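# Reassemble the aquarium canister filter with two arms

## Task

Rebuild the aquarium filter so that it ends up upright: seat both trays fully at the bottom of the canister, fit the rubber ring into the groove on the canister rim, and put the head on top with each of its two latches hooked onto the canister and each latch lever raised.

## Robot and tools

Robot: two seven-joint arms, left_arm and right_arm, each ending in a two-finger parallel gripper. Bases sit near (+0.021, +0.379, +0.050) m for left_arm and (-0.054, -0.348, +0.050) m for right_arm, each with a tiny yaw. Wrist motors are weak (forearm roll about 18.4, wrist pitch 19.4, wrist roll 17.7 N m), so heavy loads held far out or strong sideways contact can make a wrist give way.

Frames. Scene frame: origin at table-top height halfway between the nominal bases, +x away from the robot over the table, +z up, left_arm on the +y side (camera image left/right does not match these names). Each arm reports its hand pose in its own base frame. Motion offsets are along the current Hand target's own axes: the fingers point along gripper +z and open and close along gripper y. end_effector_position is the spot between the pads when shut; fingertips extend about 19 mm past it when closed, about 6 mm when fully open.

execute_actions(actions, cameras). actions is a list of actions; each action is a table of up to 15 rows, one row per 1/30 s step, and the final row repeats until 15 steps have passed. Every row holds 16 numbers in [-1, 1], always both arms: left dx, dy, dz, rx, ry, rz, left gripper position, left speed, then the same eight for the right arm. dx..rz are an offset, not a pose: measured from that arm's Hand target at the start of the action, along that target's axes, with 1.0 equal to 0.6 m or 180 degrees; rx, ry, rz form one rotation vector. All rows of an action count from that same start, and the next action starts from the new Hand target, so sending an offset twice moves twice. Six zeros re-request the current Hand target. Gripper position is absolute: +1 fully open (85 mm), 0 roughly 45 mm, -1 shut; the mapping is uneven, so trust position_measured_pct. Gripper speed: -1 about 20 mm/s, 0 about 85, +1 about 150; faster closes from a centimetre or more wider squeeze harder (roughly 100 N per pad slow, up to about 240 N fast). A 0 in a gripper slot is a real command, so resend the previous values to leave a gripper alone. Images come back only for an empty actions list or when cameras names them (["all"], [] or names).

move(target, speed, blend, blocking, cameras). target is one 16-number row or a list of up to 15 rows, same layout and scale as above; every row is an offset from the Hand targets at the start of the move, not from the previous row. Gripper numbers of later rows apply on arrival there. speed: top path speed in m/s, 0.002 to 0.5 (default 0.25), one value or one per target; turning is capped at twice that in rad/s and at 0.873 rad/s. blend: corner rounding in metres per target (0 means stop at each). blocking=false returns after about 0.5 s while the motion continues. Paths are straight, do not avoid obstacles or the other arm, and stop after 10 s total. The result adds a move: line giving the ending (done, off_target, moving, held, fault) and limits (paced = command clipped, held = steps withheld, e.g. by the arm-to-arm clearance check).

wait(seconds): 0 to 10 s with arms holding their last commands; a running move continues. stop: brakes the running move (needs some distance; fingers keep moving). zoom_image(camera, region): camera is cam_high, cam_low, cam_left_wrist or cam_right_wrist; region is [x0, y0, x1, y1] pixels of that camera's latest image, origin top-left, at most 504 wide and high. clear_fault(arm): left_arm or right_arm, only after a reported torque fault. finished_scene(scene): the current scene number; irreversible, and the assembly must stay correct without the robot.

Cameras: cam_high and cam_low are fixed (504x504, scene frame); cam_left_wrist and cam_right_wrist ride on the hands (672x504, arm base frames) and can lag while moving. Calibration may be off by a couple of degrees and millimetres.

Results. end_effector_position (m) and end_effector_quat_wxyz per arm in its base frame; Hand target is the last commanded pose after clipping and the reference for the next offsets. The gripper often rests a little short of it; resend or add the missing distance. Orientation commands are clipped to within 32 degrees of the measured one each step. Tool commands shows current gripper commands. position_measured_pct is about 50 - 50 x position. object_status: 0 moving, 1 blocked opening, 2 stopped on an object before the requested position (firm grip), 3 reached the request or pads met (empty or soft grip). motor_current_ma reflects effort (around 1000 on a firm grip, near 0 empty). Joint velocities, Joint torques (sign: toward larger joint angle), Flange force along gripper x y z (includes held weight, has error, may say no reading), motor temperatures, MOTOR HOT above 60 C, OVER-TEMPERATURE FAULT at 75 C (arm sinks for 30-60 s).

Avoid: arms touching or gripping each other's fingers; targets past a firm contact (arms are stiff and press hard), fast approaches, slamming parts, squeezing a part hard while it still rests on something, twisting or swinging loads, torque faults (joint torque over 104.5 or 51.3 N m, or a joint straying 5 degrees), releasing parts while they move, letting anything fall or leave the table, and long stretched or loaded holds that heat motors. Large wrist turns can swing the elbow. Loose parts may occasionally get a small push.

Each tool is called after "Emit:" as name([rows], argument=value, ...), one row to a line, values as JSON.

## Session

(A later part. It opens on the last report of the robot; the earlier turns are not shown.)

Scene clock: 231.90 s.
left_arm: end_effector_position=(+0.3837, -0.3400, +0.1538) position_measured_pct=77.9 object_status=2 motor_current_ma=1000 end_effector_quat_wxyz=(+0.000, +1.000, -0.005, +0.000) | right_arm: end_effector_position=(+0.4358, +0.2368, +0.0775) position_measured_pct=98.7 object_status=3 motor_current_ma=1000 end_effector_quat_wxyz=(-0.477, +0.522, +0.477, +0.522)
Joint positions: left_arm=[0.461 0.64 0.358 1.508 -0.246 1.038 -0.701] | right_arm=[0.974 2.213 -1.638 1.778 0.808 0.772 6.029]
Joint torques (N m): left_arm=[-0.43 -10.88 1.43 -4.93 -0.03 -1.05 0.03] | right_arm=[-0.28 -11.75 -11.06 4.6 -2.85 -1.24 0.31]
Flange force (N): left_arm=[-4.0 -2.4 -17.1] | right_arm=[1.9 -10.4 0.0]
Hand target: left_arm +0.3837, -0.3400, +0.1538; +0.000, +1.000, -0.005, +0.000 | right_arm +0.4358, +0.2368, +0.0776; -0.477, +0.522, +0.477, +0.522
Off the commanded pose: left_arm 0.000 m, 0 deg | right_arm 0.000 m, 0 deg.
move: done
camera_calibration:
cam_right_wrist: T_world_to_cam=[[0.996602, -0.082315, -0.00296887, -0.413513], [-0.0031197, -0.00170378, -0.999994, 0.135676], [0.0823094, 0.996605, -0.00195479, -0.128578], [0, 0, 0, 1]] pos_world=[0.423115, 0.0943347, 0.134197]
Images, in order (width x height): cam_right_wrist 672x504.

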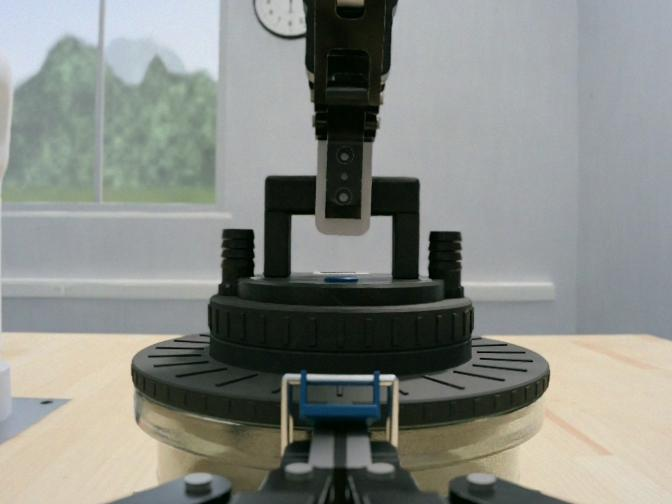

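Continue rotating.

Emit:
move([
  [0,0,0,0,0,0,-1,-1, 0.0117,0,0.005,0,0,0,-1,0],
  [0,0,0,0,0,0,-1,-1, 0.0217,0,0.0158,0,0,0,-1,0],
], speed=0.03, blend=0.002, cameras=["cam_right_wrist"])

Emit:
zoom_image(camera="cam_right_wrist", region=[200, 300, 480, 500])

Scene clock: 233.20 s.
left_arm: end_effector_position=(+0.3837, -0.3400, +0.1538) position_measured_pct=77.9 object_status=2 motor_current_ma=1000 end_effector_quat_wxyz=(+0.000, +1.000, -0.005, +0.000) | right_arm: end_effector_position=(+0.4367, +0.2462, +0.0906) position_measured_pct=98.7 object_status=3 motor_current_ma=1000 end_effector_quat_wxyz=(-0.477, +0.522, +0.477, +0.522)
Joint positions: left_arm=[0.461 0.64 0.358 1.508 -0.246 1.038 -0.701] | right_arm=[0.947 2.188 -1.645 1.801 0.814 0.731 5.993]
Joint torques (N m): left_arm=[1.28 -11.04 3.01 -7.36 0.36 -2.97 0.01] | right_arm=[-6.34 -10.46 -12.77 10.36 -4.89 -0.78 0.48]
Flange force (N): left_arm=[-6.6 -9.1 -18.0] | right_arm=[-7.6 -8.5 -11.1]
Hand target: left_arm +0.3837, -0.3400, +0.1538; +0.000, +1.000, -0.005, +0.000 | right_arm +0.4366, +0.2463, +0.0906; -0.477, +0.522, +0.477, +0.522
Off the commanded pose: left_arm 0.000 m, 0 deg | right_arm 0.000 m, 0 deg.
move: done
camera_calibration:
cam_right_wrist: T_world_to_cam=[[0.996601, -0.0823228, -0.00296877, -0.413597], [-0.00311972, -0.00170507, -0.999994, 0.148695], [0.0823172, 0.996604, -0.0019561, -0.137998], [0, 0, 0, 1]] pos_world=[0.424015, 0.103735, 0.147197]
Images, in order (width x height): cam_right_wrist 672x504.

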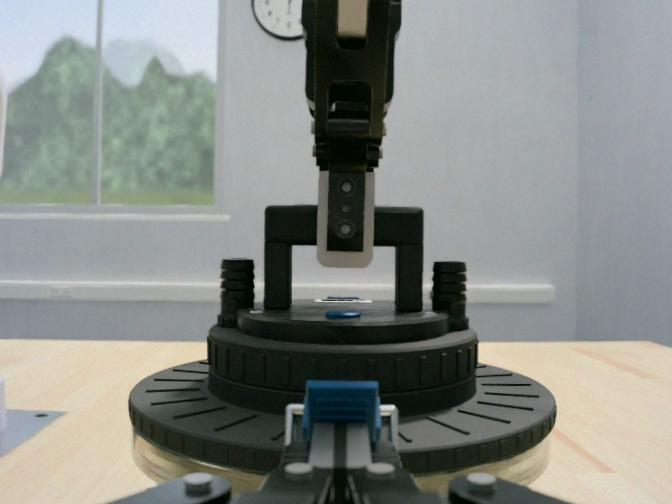

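Scaled by 1.800.

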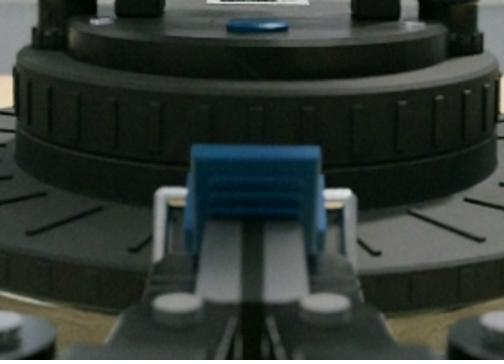

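Emit:
move([
  [0,0,0,0,0,0,-1,-1, 0.0083,0,0.01,0,0,0,-1,0],
  [0,0,0,0,0,0,-1,-1, 0.0125,0,0.02,0,0,0,-1,0],
], speed=0.03, blend=0.002, cameras=["cam_right_wrist"])

Emit:
zoom_image(camera="cam_right_wrist", region=[200, 300, 480, 500])

Scene clock: 234.50 s.
left_arm: end_effector_position=(+0.3837, -0.3400, +0.1538) position_measured_pct=77.9 object_status=2 motor_current_ma=1000 end_effector_quat_wxyz=(+0.000, +1.000, -0.005, +0.000) | right_arm: end_effector_position=(+0.4378, +0.2581, +0.0981) position_measured_pct=98.7 object_status=3 motor_current_ma=1000 end_effector_quat_wxyz=(-0.477, +0.522, +0.477, +0.522)
Joint positions: left_arm=[0.461 0.64 0.358 1.508 -0.246 1.038 -0.701] | right_arm=[0.916 2.173 -1.648 1.814 0.823 0.691 5.967]
Joint torques (N m): left_arm=[6.18 -9.38 7.46 -9.1 2.12 -5.64 0.08] | right_arm=[-12.37 -8.38 -9.71 11.73 -4.38 -1.07 0.37]
Flange force (N): left_arm=[-5.7 -21.1 -22.8] | right_arm=[-5.5 -6.3 -26.6]
Hand target: left_arm +0.3837, -0.3400, +0.1538; +0.000, +1.000, -0.005, +0.000 | right_arm +0.4377, +0.2582, +0.0981; -0.477, +0.522, +0.477, +0.522
Off the commanded pose: left_arm 0.000 m, 0 deg | right_arm 0.000 m, 0 deg.
move: done
camera_calibration:
cam_right_wrist: T_world_to_cam=[[0.996584, -0.0825228, -0.00306584, -0.413646], [-0.00321682, -0.00169662, -0.999993, 0.156359], [0.082517, 0.996588, -0.00195629, -0.150017], [0, 0, 0, 1]] pos_world=[0.425115, 0.115635, 0.154797]
Images, in order (width x height): cam_right_wrist 672x504.

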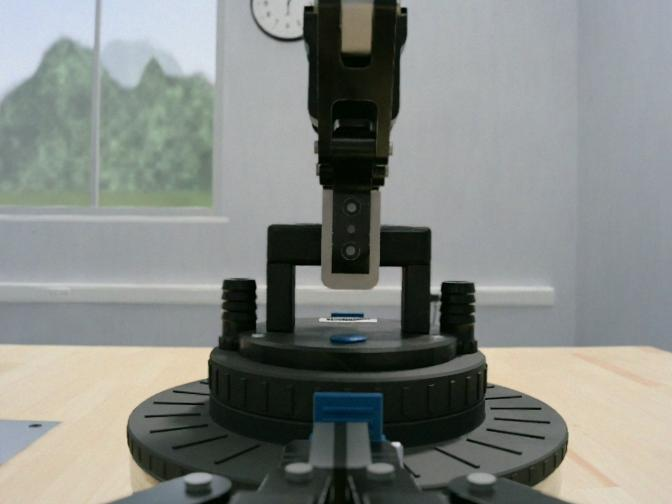

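Scaled by 1.800.

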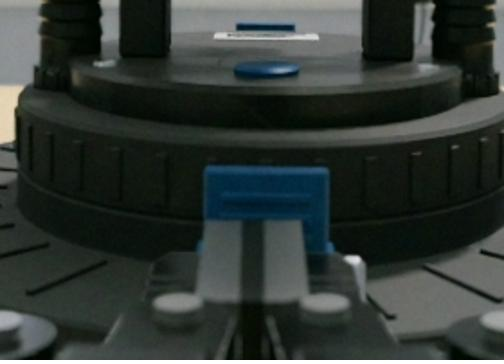

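Emit:
move(target=[0,0,0,0,0,0,-1,-1, 0,0.0015,0.0108,0,0,0,-1,0], speed=0.03, cameras=["cam_right_wrist"])

Emit:
zoom_image(camera="cam_right_wrist", region=[200, 300, 480, 500])

Scene clock: 235.63 s.
left_arm: end_effector_position=(+0.3839, -0.3397, +0.1538) position_measured_pct=77.9 object_status=2 motor_current_ma=1000 end_effector_quat_wxyz=(+0.000, +1.000, -0.005, +0.000) | right_arm: end_effector_position=(+0.4392, +0.2645, +0.0981) position_measured_pct=98.7 object_status=3 motor_current_ma=1000 end_effector_quat_wxyz=(-0.477, +0.522, +0.477, +0.522)
Joint positions: left_arm=[0.461 0.64 0.357 1.508 -0.246 1.038 -0.701] | right_arm=[0.899 2.171 -1.648 1.812 0.829 0.676 5.963]
Joint torques (N m): left_arm=[23.41 -4.37 24.57 -15.93 10.58 -14.93 0.04] | right_arm=[-30.1 -2.63 -5.61 16.03 -4.55 -2.32 0.4]
Flange force (N): left_arm=[-3.1 -63.4 -35.8] | right_arm=[-5.8 -11.5 -71.8]
Hand target: left_arm +0.3837, -0.3400, +0.1538; +0.000, +1.000, -0.005, +0.000 | right_arm +0.4392, +0.2646, +0.0981; -0.477, +0.522, +0.477, +0.522
Off the commanded pose: left_arm 0.000 m, 0 deg | right_arm 0.000 m, 0 deg.
move: done
camera_calibration:
cam_right_wrist: T_world_to_cam=[[0.996593, -0.0824222, -0.00296746, -0.414652], [-0.00311858, -0.00170476, -0.999994, 0.156334], [0.0824166, 0.996596, -0.00195599, -0.156377], [0, 0, 0, 1]] pos_world=[0.426615, 0.121935, 0.154797]
Images, in order (width x height): cam_right_wrist 672x504.

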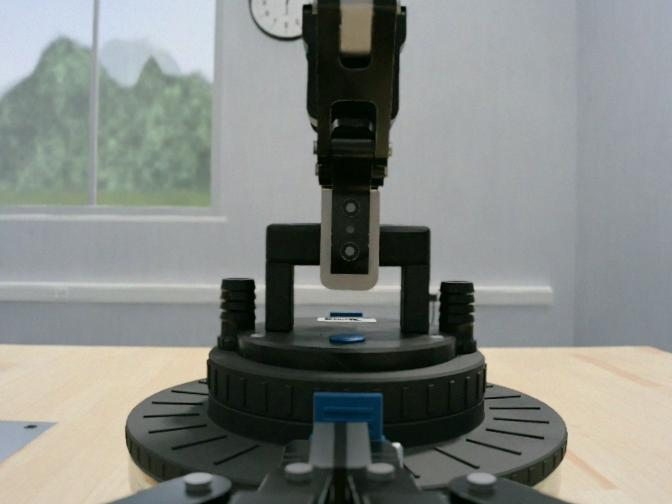

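Scaled by 1.800.

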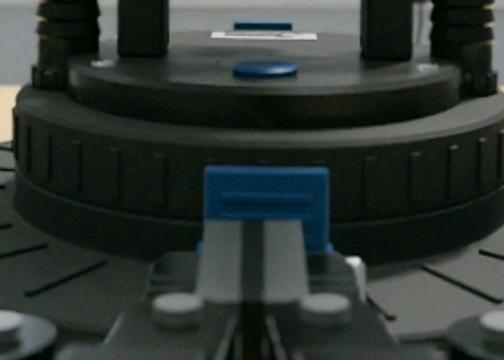

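Emit:
move([
  [0,0,0,0,0,0,-1,-1, 0,0,-0.033,0,0,0,-1,0],
], speed=0.03, cameras=["cam_right_wrist"])

Emit:
zoom_image(camera="cam_right_wrist", region=[200, 300, 480, 500])

Scene clock: 236.93 s.
left_arm: end_effector_position=(+0.3837, -0.3400, +0.1538) position_measured_pct=77.9 object_status=2 motor_current_ma=1000 end_effector_quat_wxyz=(+0.000, +1.000, -0.005, +0.000) | right_arm: end_effector_position=(+0.4374, +0.2449, +0.0981) position_measured_pct=98.7 object_status=3 motor_current_ma=1000 end_effector_quat_wxyz=(-0.477, +0.522, +0.477, +0.522)
Joint positions: left_arm=[0.461 0.64 0.358 1.508 -0.246 1.038 -0.701] | right_arm=[0.945 2.174 -1.653 1.809 0.809 0.726 5.978]
Joint torques (N m): left_arm=[0.16 -11.92 1.75 -3.77 -0.04 0.22 0.06] | right_arm=[-0.5 -12.16 -10.22 3.87 -2.19 -0.69 0.43]
Flange force (N): left_arm=[-0.2 -0.8 -14.1] | right_arm=[4.0 -10.5 0.8]
Hand target: left_arm +0.3837, -0.3400, +0.1538; +0.000, +1.000, -0.005, +0.000 | right_arm +0.4374, +0.2449, +0.0981; -0.477, +0.522, +0.477, +0.522
Off the commanded pose: left_arm 0.000 m, 0 deg | right_arm 0.000 m, 0 deg.
move: done
camera_calibration:
cam_right_wrist: T_world_to_cam=[[0.996602, -0.082315, -0.00296887, -0.41448], [-0.0031197, -0.00170378, -0.999994, 0.156295], [0.0823094, 0.996605, -0.00195479, -0.136751], [0, 0, 0, 1]] pos_world=[0.424815, 0.102435, 0.154797]
Images, in order (width x height): cam_right_wrist 672x504.

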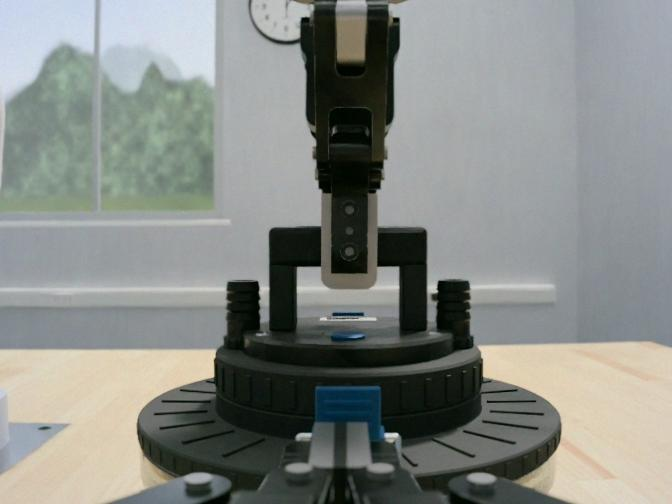

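Scaled by 1.800.

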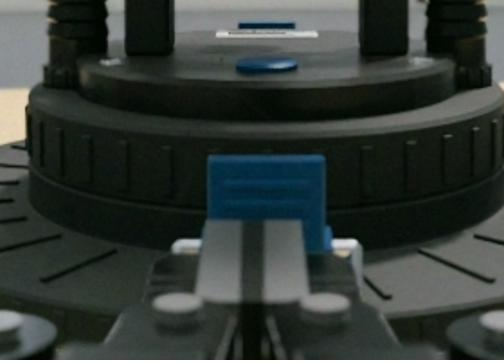

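Emit:
move([
  [0,0,0,0,0,0,-1,-1, 0,0,-0.07,0,0,0,-1,0],
  [0,0,0,0,0,0,-1,-1, -0.055,0,-0.15,0,0,0,-1,0],
], speed=0.1, blend=0.01, cameras=["cam_right_wrist","cam_left_wrist"])

Emit:
zoom_image(camera="cam_right_wrist", region=[280, 290, 410, 390])

Scene clock: 238.87 s.
left_arm: end_effector_position=(+0.3837, -0.3400, +0.1538) position_measured_pct=77.9 object_status=2 motor_current_ma=1000 end_effector_quat_wxyz=(+0.000, +1.000, -0.005, +0.000) | right_arm: end_effector_position=(+0.4293, +0.1553, +0.0651) position_measured_pct=98.7 object_status=3 motor_current_ma=1000 end_effector_quat_wxyz=(-0.477, +0.522, +0.477, +0.522)
Joint positions: left_arm=[0.461 0.64 0.358 1.508 -0.246 1.038 -0.701] | right_arm=[1.139 2.217 -1.645 1.706 0.729 0.992 6.115]
Joint torques (N m): left_arm=[0.2 -12.12 1.85 -3.89 -0.04 0.16 0.08] | right_arm=[-0.33 -12.11 -9.68 4.3 -2.83 -0.8 0.25]
Flange force (N): left_arm=[-0.1 -0.8 -13.9] | right_arm=[2.6 -8.3 0.9]
Hand target: left_arm +0.3837, -0.3400, +0.1538; +0.000, +1.000, -0.005, +0.000 | right_arm +0.4293, +0.1553, +0.0651; -0.477, +0.522, +0.477, +0.522
Off the commanded pose: left_arm 0.000 m, 0 deg | right_arm 0.000 m, 0 deg.
move: done
camera_calibration:
cam_left_wrist: T_world_to_cam=[[0.00591783, -0.999534, 0.0299458, -0.351429], [-0.999924, -0.00559039, 0.0110064, 0.435174], [-0.0108339, -0.0300087, -0.999491, 0.297138], [0, 0, 0, 1]] pos_world=[0.440439, -0.339916, 0.302721]
cam_right_wrist: T_world_to_cam=[[0.996602, -0.0823163, -0.00306856, -0.413876], [-0.00321909, -0.00169598, -0.999993, 0.123159], [0.0823105, 0.996605, -0.0019552, -0.0467533], [0, 0, 0, 1]] pos_world=[0.416715, 0.0127347, 0.121797]
Images, in order (width x height): cam_left_wrist 672x504, cam_right_wrist 672x504.

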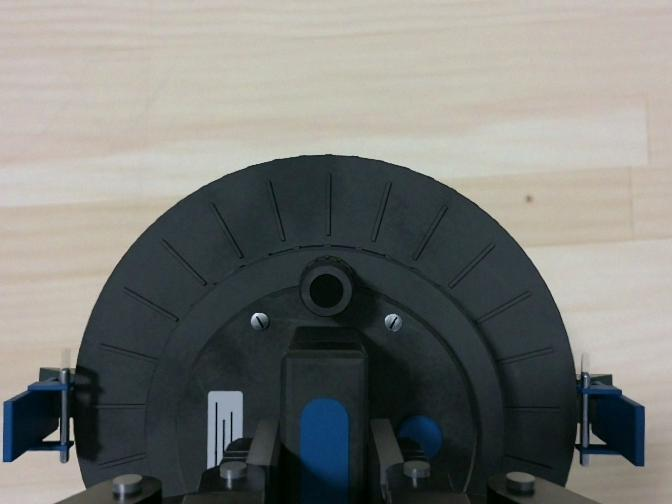

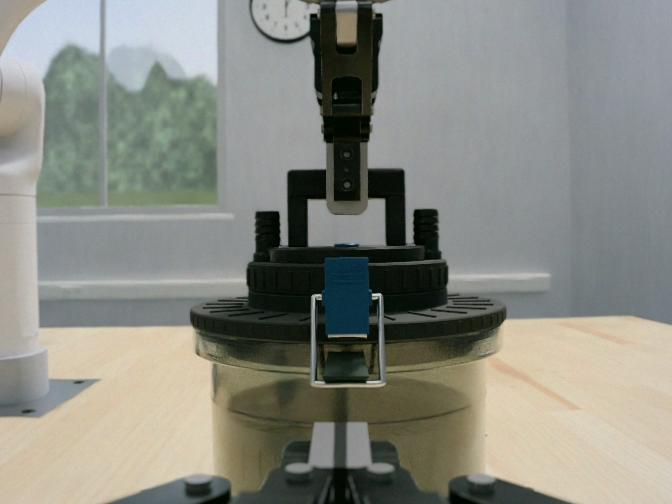

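Scaled by 3.877.

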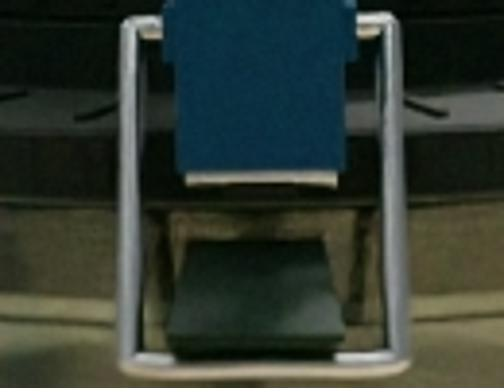

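Emit:
move(target=[0,0,-0.0013,0,0,0,-1,-1, 0,0,0,0,0,0,-1,0], speed=0.02)

Emit:
move(target=[0,0,0,0,0,0,0.1,-1, 0,0,-0.1,0,0,0,-1,0], speed=0.15)

Emit:
move(target=[0,0,-0.2,0,0,0,0.1,-1, 0,0,0,0,0,0,-1,0], speed=0.15, cameras=["all"])

Scene clock: 240.10 s.
left_arm: end_effector_position=(+0.3837, -0.3400, +0.1545) position_measured_pct=77.9 object_status=2 motor_current_ma=1000 end_effector_quat_wxyz=(+0.000, +1.000, -0.005, +0.000) | right_arm: end_effector_position=(+0.4293, +0.1552, +0.0651) position_measured_pct=98.7 object_status=3 motor_current_ma=1000 end_effector_quat_wxyz=(-0.477, +0.522, +0.477, +0.522)
Joint positions: left_arm=[0.461 0.639 0.358 1.507 -0.245 1.04 -0.702] | right_arm=[1.139 2.217 -1.645 1.706 0.729 0.992 6.115]
Joint torques (N m): left_arm=[0.44 -18.9 3.08 -7.85 -0.01 -0.14 -0.04] | right_arm=[-0.4 -12.08 -9.7 4.09 -2.77 -0.64 0.4]
Flange force (N): left_arm=[-0.7 -1.6 -0.3] | right_arm=[3.5 -9.4 1.4]
Hand target: left_arm +0.3837, -0.3400, +0.1546; +0.000, +1.000, -0.005, +0.000 | right_arm +0.4293, +0.1552, +0.0651; -0.477, +0.522, +0.477, +0.522
Off the commanded pose: left_arm 0.000 m, 0 deg | right_arm 0.000 m, 0 deg.
move: done

Scene clock: 241.80 s.
left_arm: end_effector_position=(+0.3837, -0.3400, +0.1546) position_measured_pct=45.0 object_status=0 motor_current_ma=0 end_effector_quat_wxyz=(+0.000, +1.000, -0.005, +0.000) | right_arm: end_effector_position=(+0.4239, +0.0955, +0.0651) position_measured_pct=98.7 object_status=3 motor_current_ma=1000 end_effector_quat_wxyz=(-0.477, +0.522, +0.477, +0.522)
Joint positions: left_arm=[0.461 0.639 0.358 1.507 -0.245 1.04 -0.702] | right_arm=[1.231 2.192 -1.662 1.638 0.67 1.142 6.158]
Joint torques (N m): left_arm=[0.14 -20.09 3.19 -8.3 0.21 0.12 -0.24] | right_arm=[-0.41 -12.8 -9.7 3.78 -3.01 -0.51 0.4]
Flange force (N): left_arm=[-1.0 -0.6 2.7] | right_arm=[3.3 -8.9 2.4]
Hand target: left_arm +0.3837, -0.3400, +0.1546; +0.000, +1.000, -0.005, +0.000 | right_arm +0.4239, +0.0955, +0.0651; -0.477, +0.522, +0.477, +0.522
Off the commanded pose: left_arm 0.000 m, 0 deg | right_arm 0.000 m, 0 deg.
move: done

Scene clock: 243.13 s.
left_arm: end_effector_position=(+0.3837, -0.3401, +0.2746) position_measured_pct=45.0 object_status=3 motor_current_ma=0 end_effector_quat_wxyz=(+0.000, +1.000, -0.005, +0.000) | right_arm: end_effector_position=(+0.4239, +0.0955, +0.0651) position_measured_pct=98.7 object_status=3 motor_current_ma=1000 end_effector_quat_wxyz=(-0.477, +0.522, +0.477, +0.522)
Joint positions: left_arm=[0.45 0.53 0.393 1.285 -0.2 1.365 -0.745] | right_arm=[1.231 2.192 -1.662 1.638 0.67 1.142 6.158]
Joint torques (N m): left_arm=[0.04 -19.28 2.93 -9.43 0.2 0.14 -0.22] | right_arm=[-0.42 -12.8 -9.68 3.76 -3.01 -0.53 0.4]
Flange force (N): left_arm=[-0.7 -0.3 2.7] | right_arm=[3.3 -9.0 2.3]
Hand target: left_arm +0.3837, -0.3401, +0.2746; +0.000, +1.000, -0.005, +0.000 | right_arm +0.4239, +0.0955, +0.0651; -0.477, +0.522, +0.477, +0.522
Off the commanded pose: left_arm 0.000 m, 0 deg | right_arm 0.000 m, 0 deg.
move: done
camera_calibration:
cam_left_wrist: T_world_to_cam=[[0.00581643, -0.999532, 0.0300479, -0.355144], [-0.999925, -0.0054909, 0.0109047, 0.433921], [-0.0107346, -0.0301091, -0.999489, 0.417795], [0, 0, 0, 1]] pos_world=[0.440439, -0.340016, 0.423521]
cam_right_wrist: T_world_to_cam=[[0.996602, -0.0823163, -0.00306856, -0.413417], [-0.00321909, -0.00169598, -0.999993, 0.12304], [0.0823105, 0.996605, -0.0019552, 0.0132881], [0, 0, 0, 1]] pos_world=[0.411315, -0.0470653, 0.121797]

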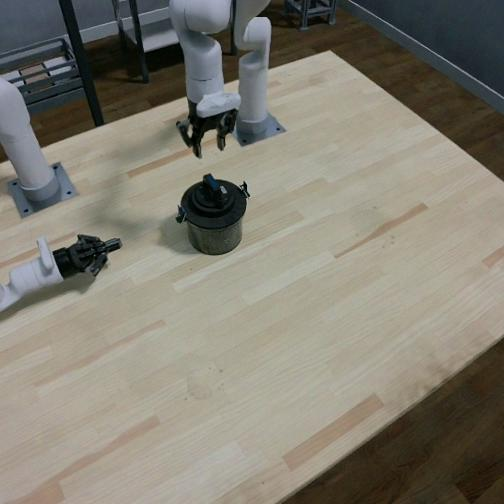

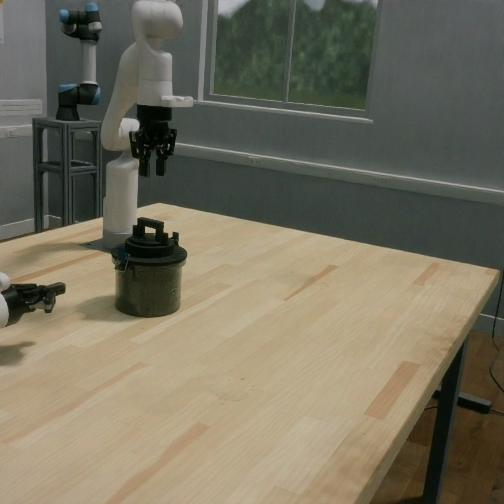

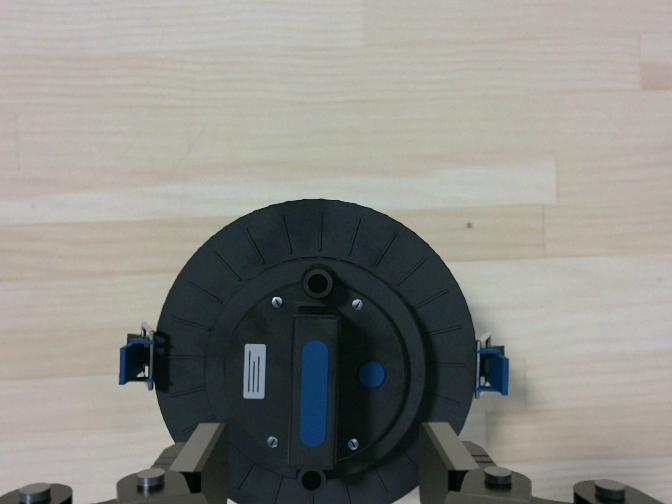

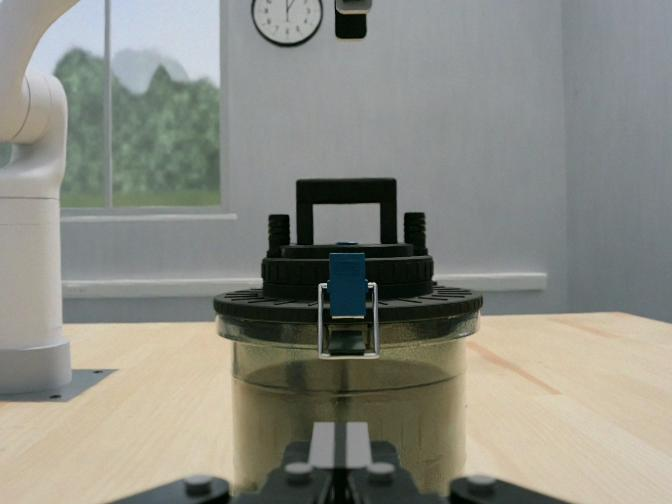

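Emit:
finished_scene(scene=2)

The scene is finished: the task was done.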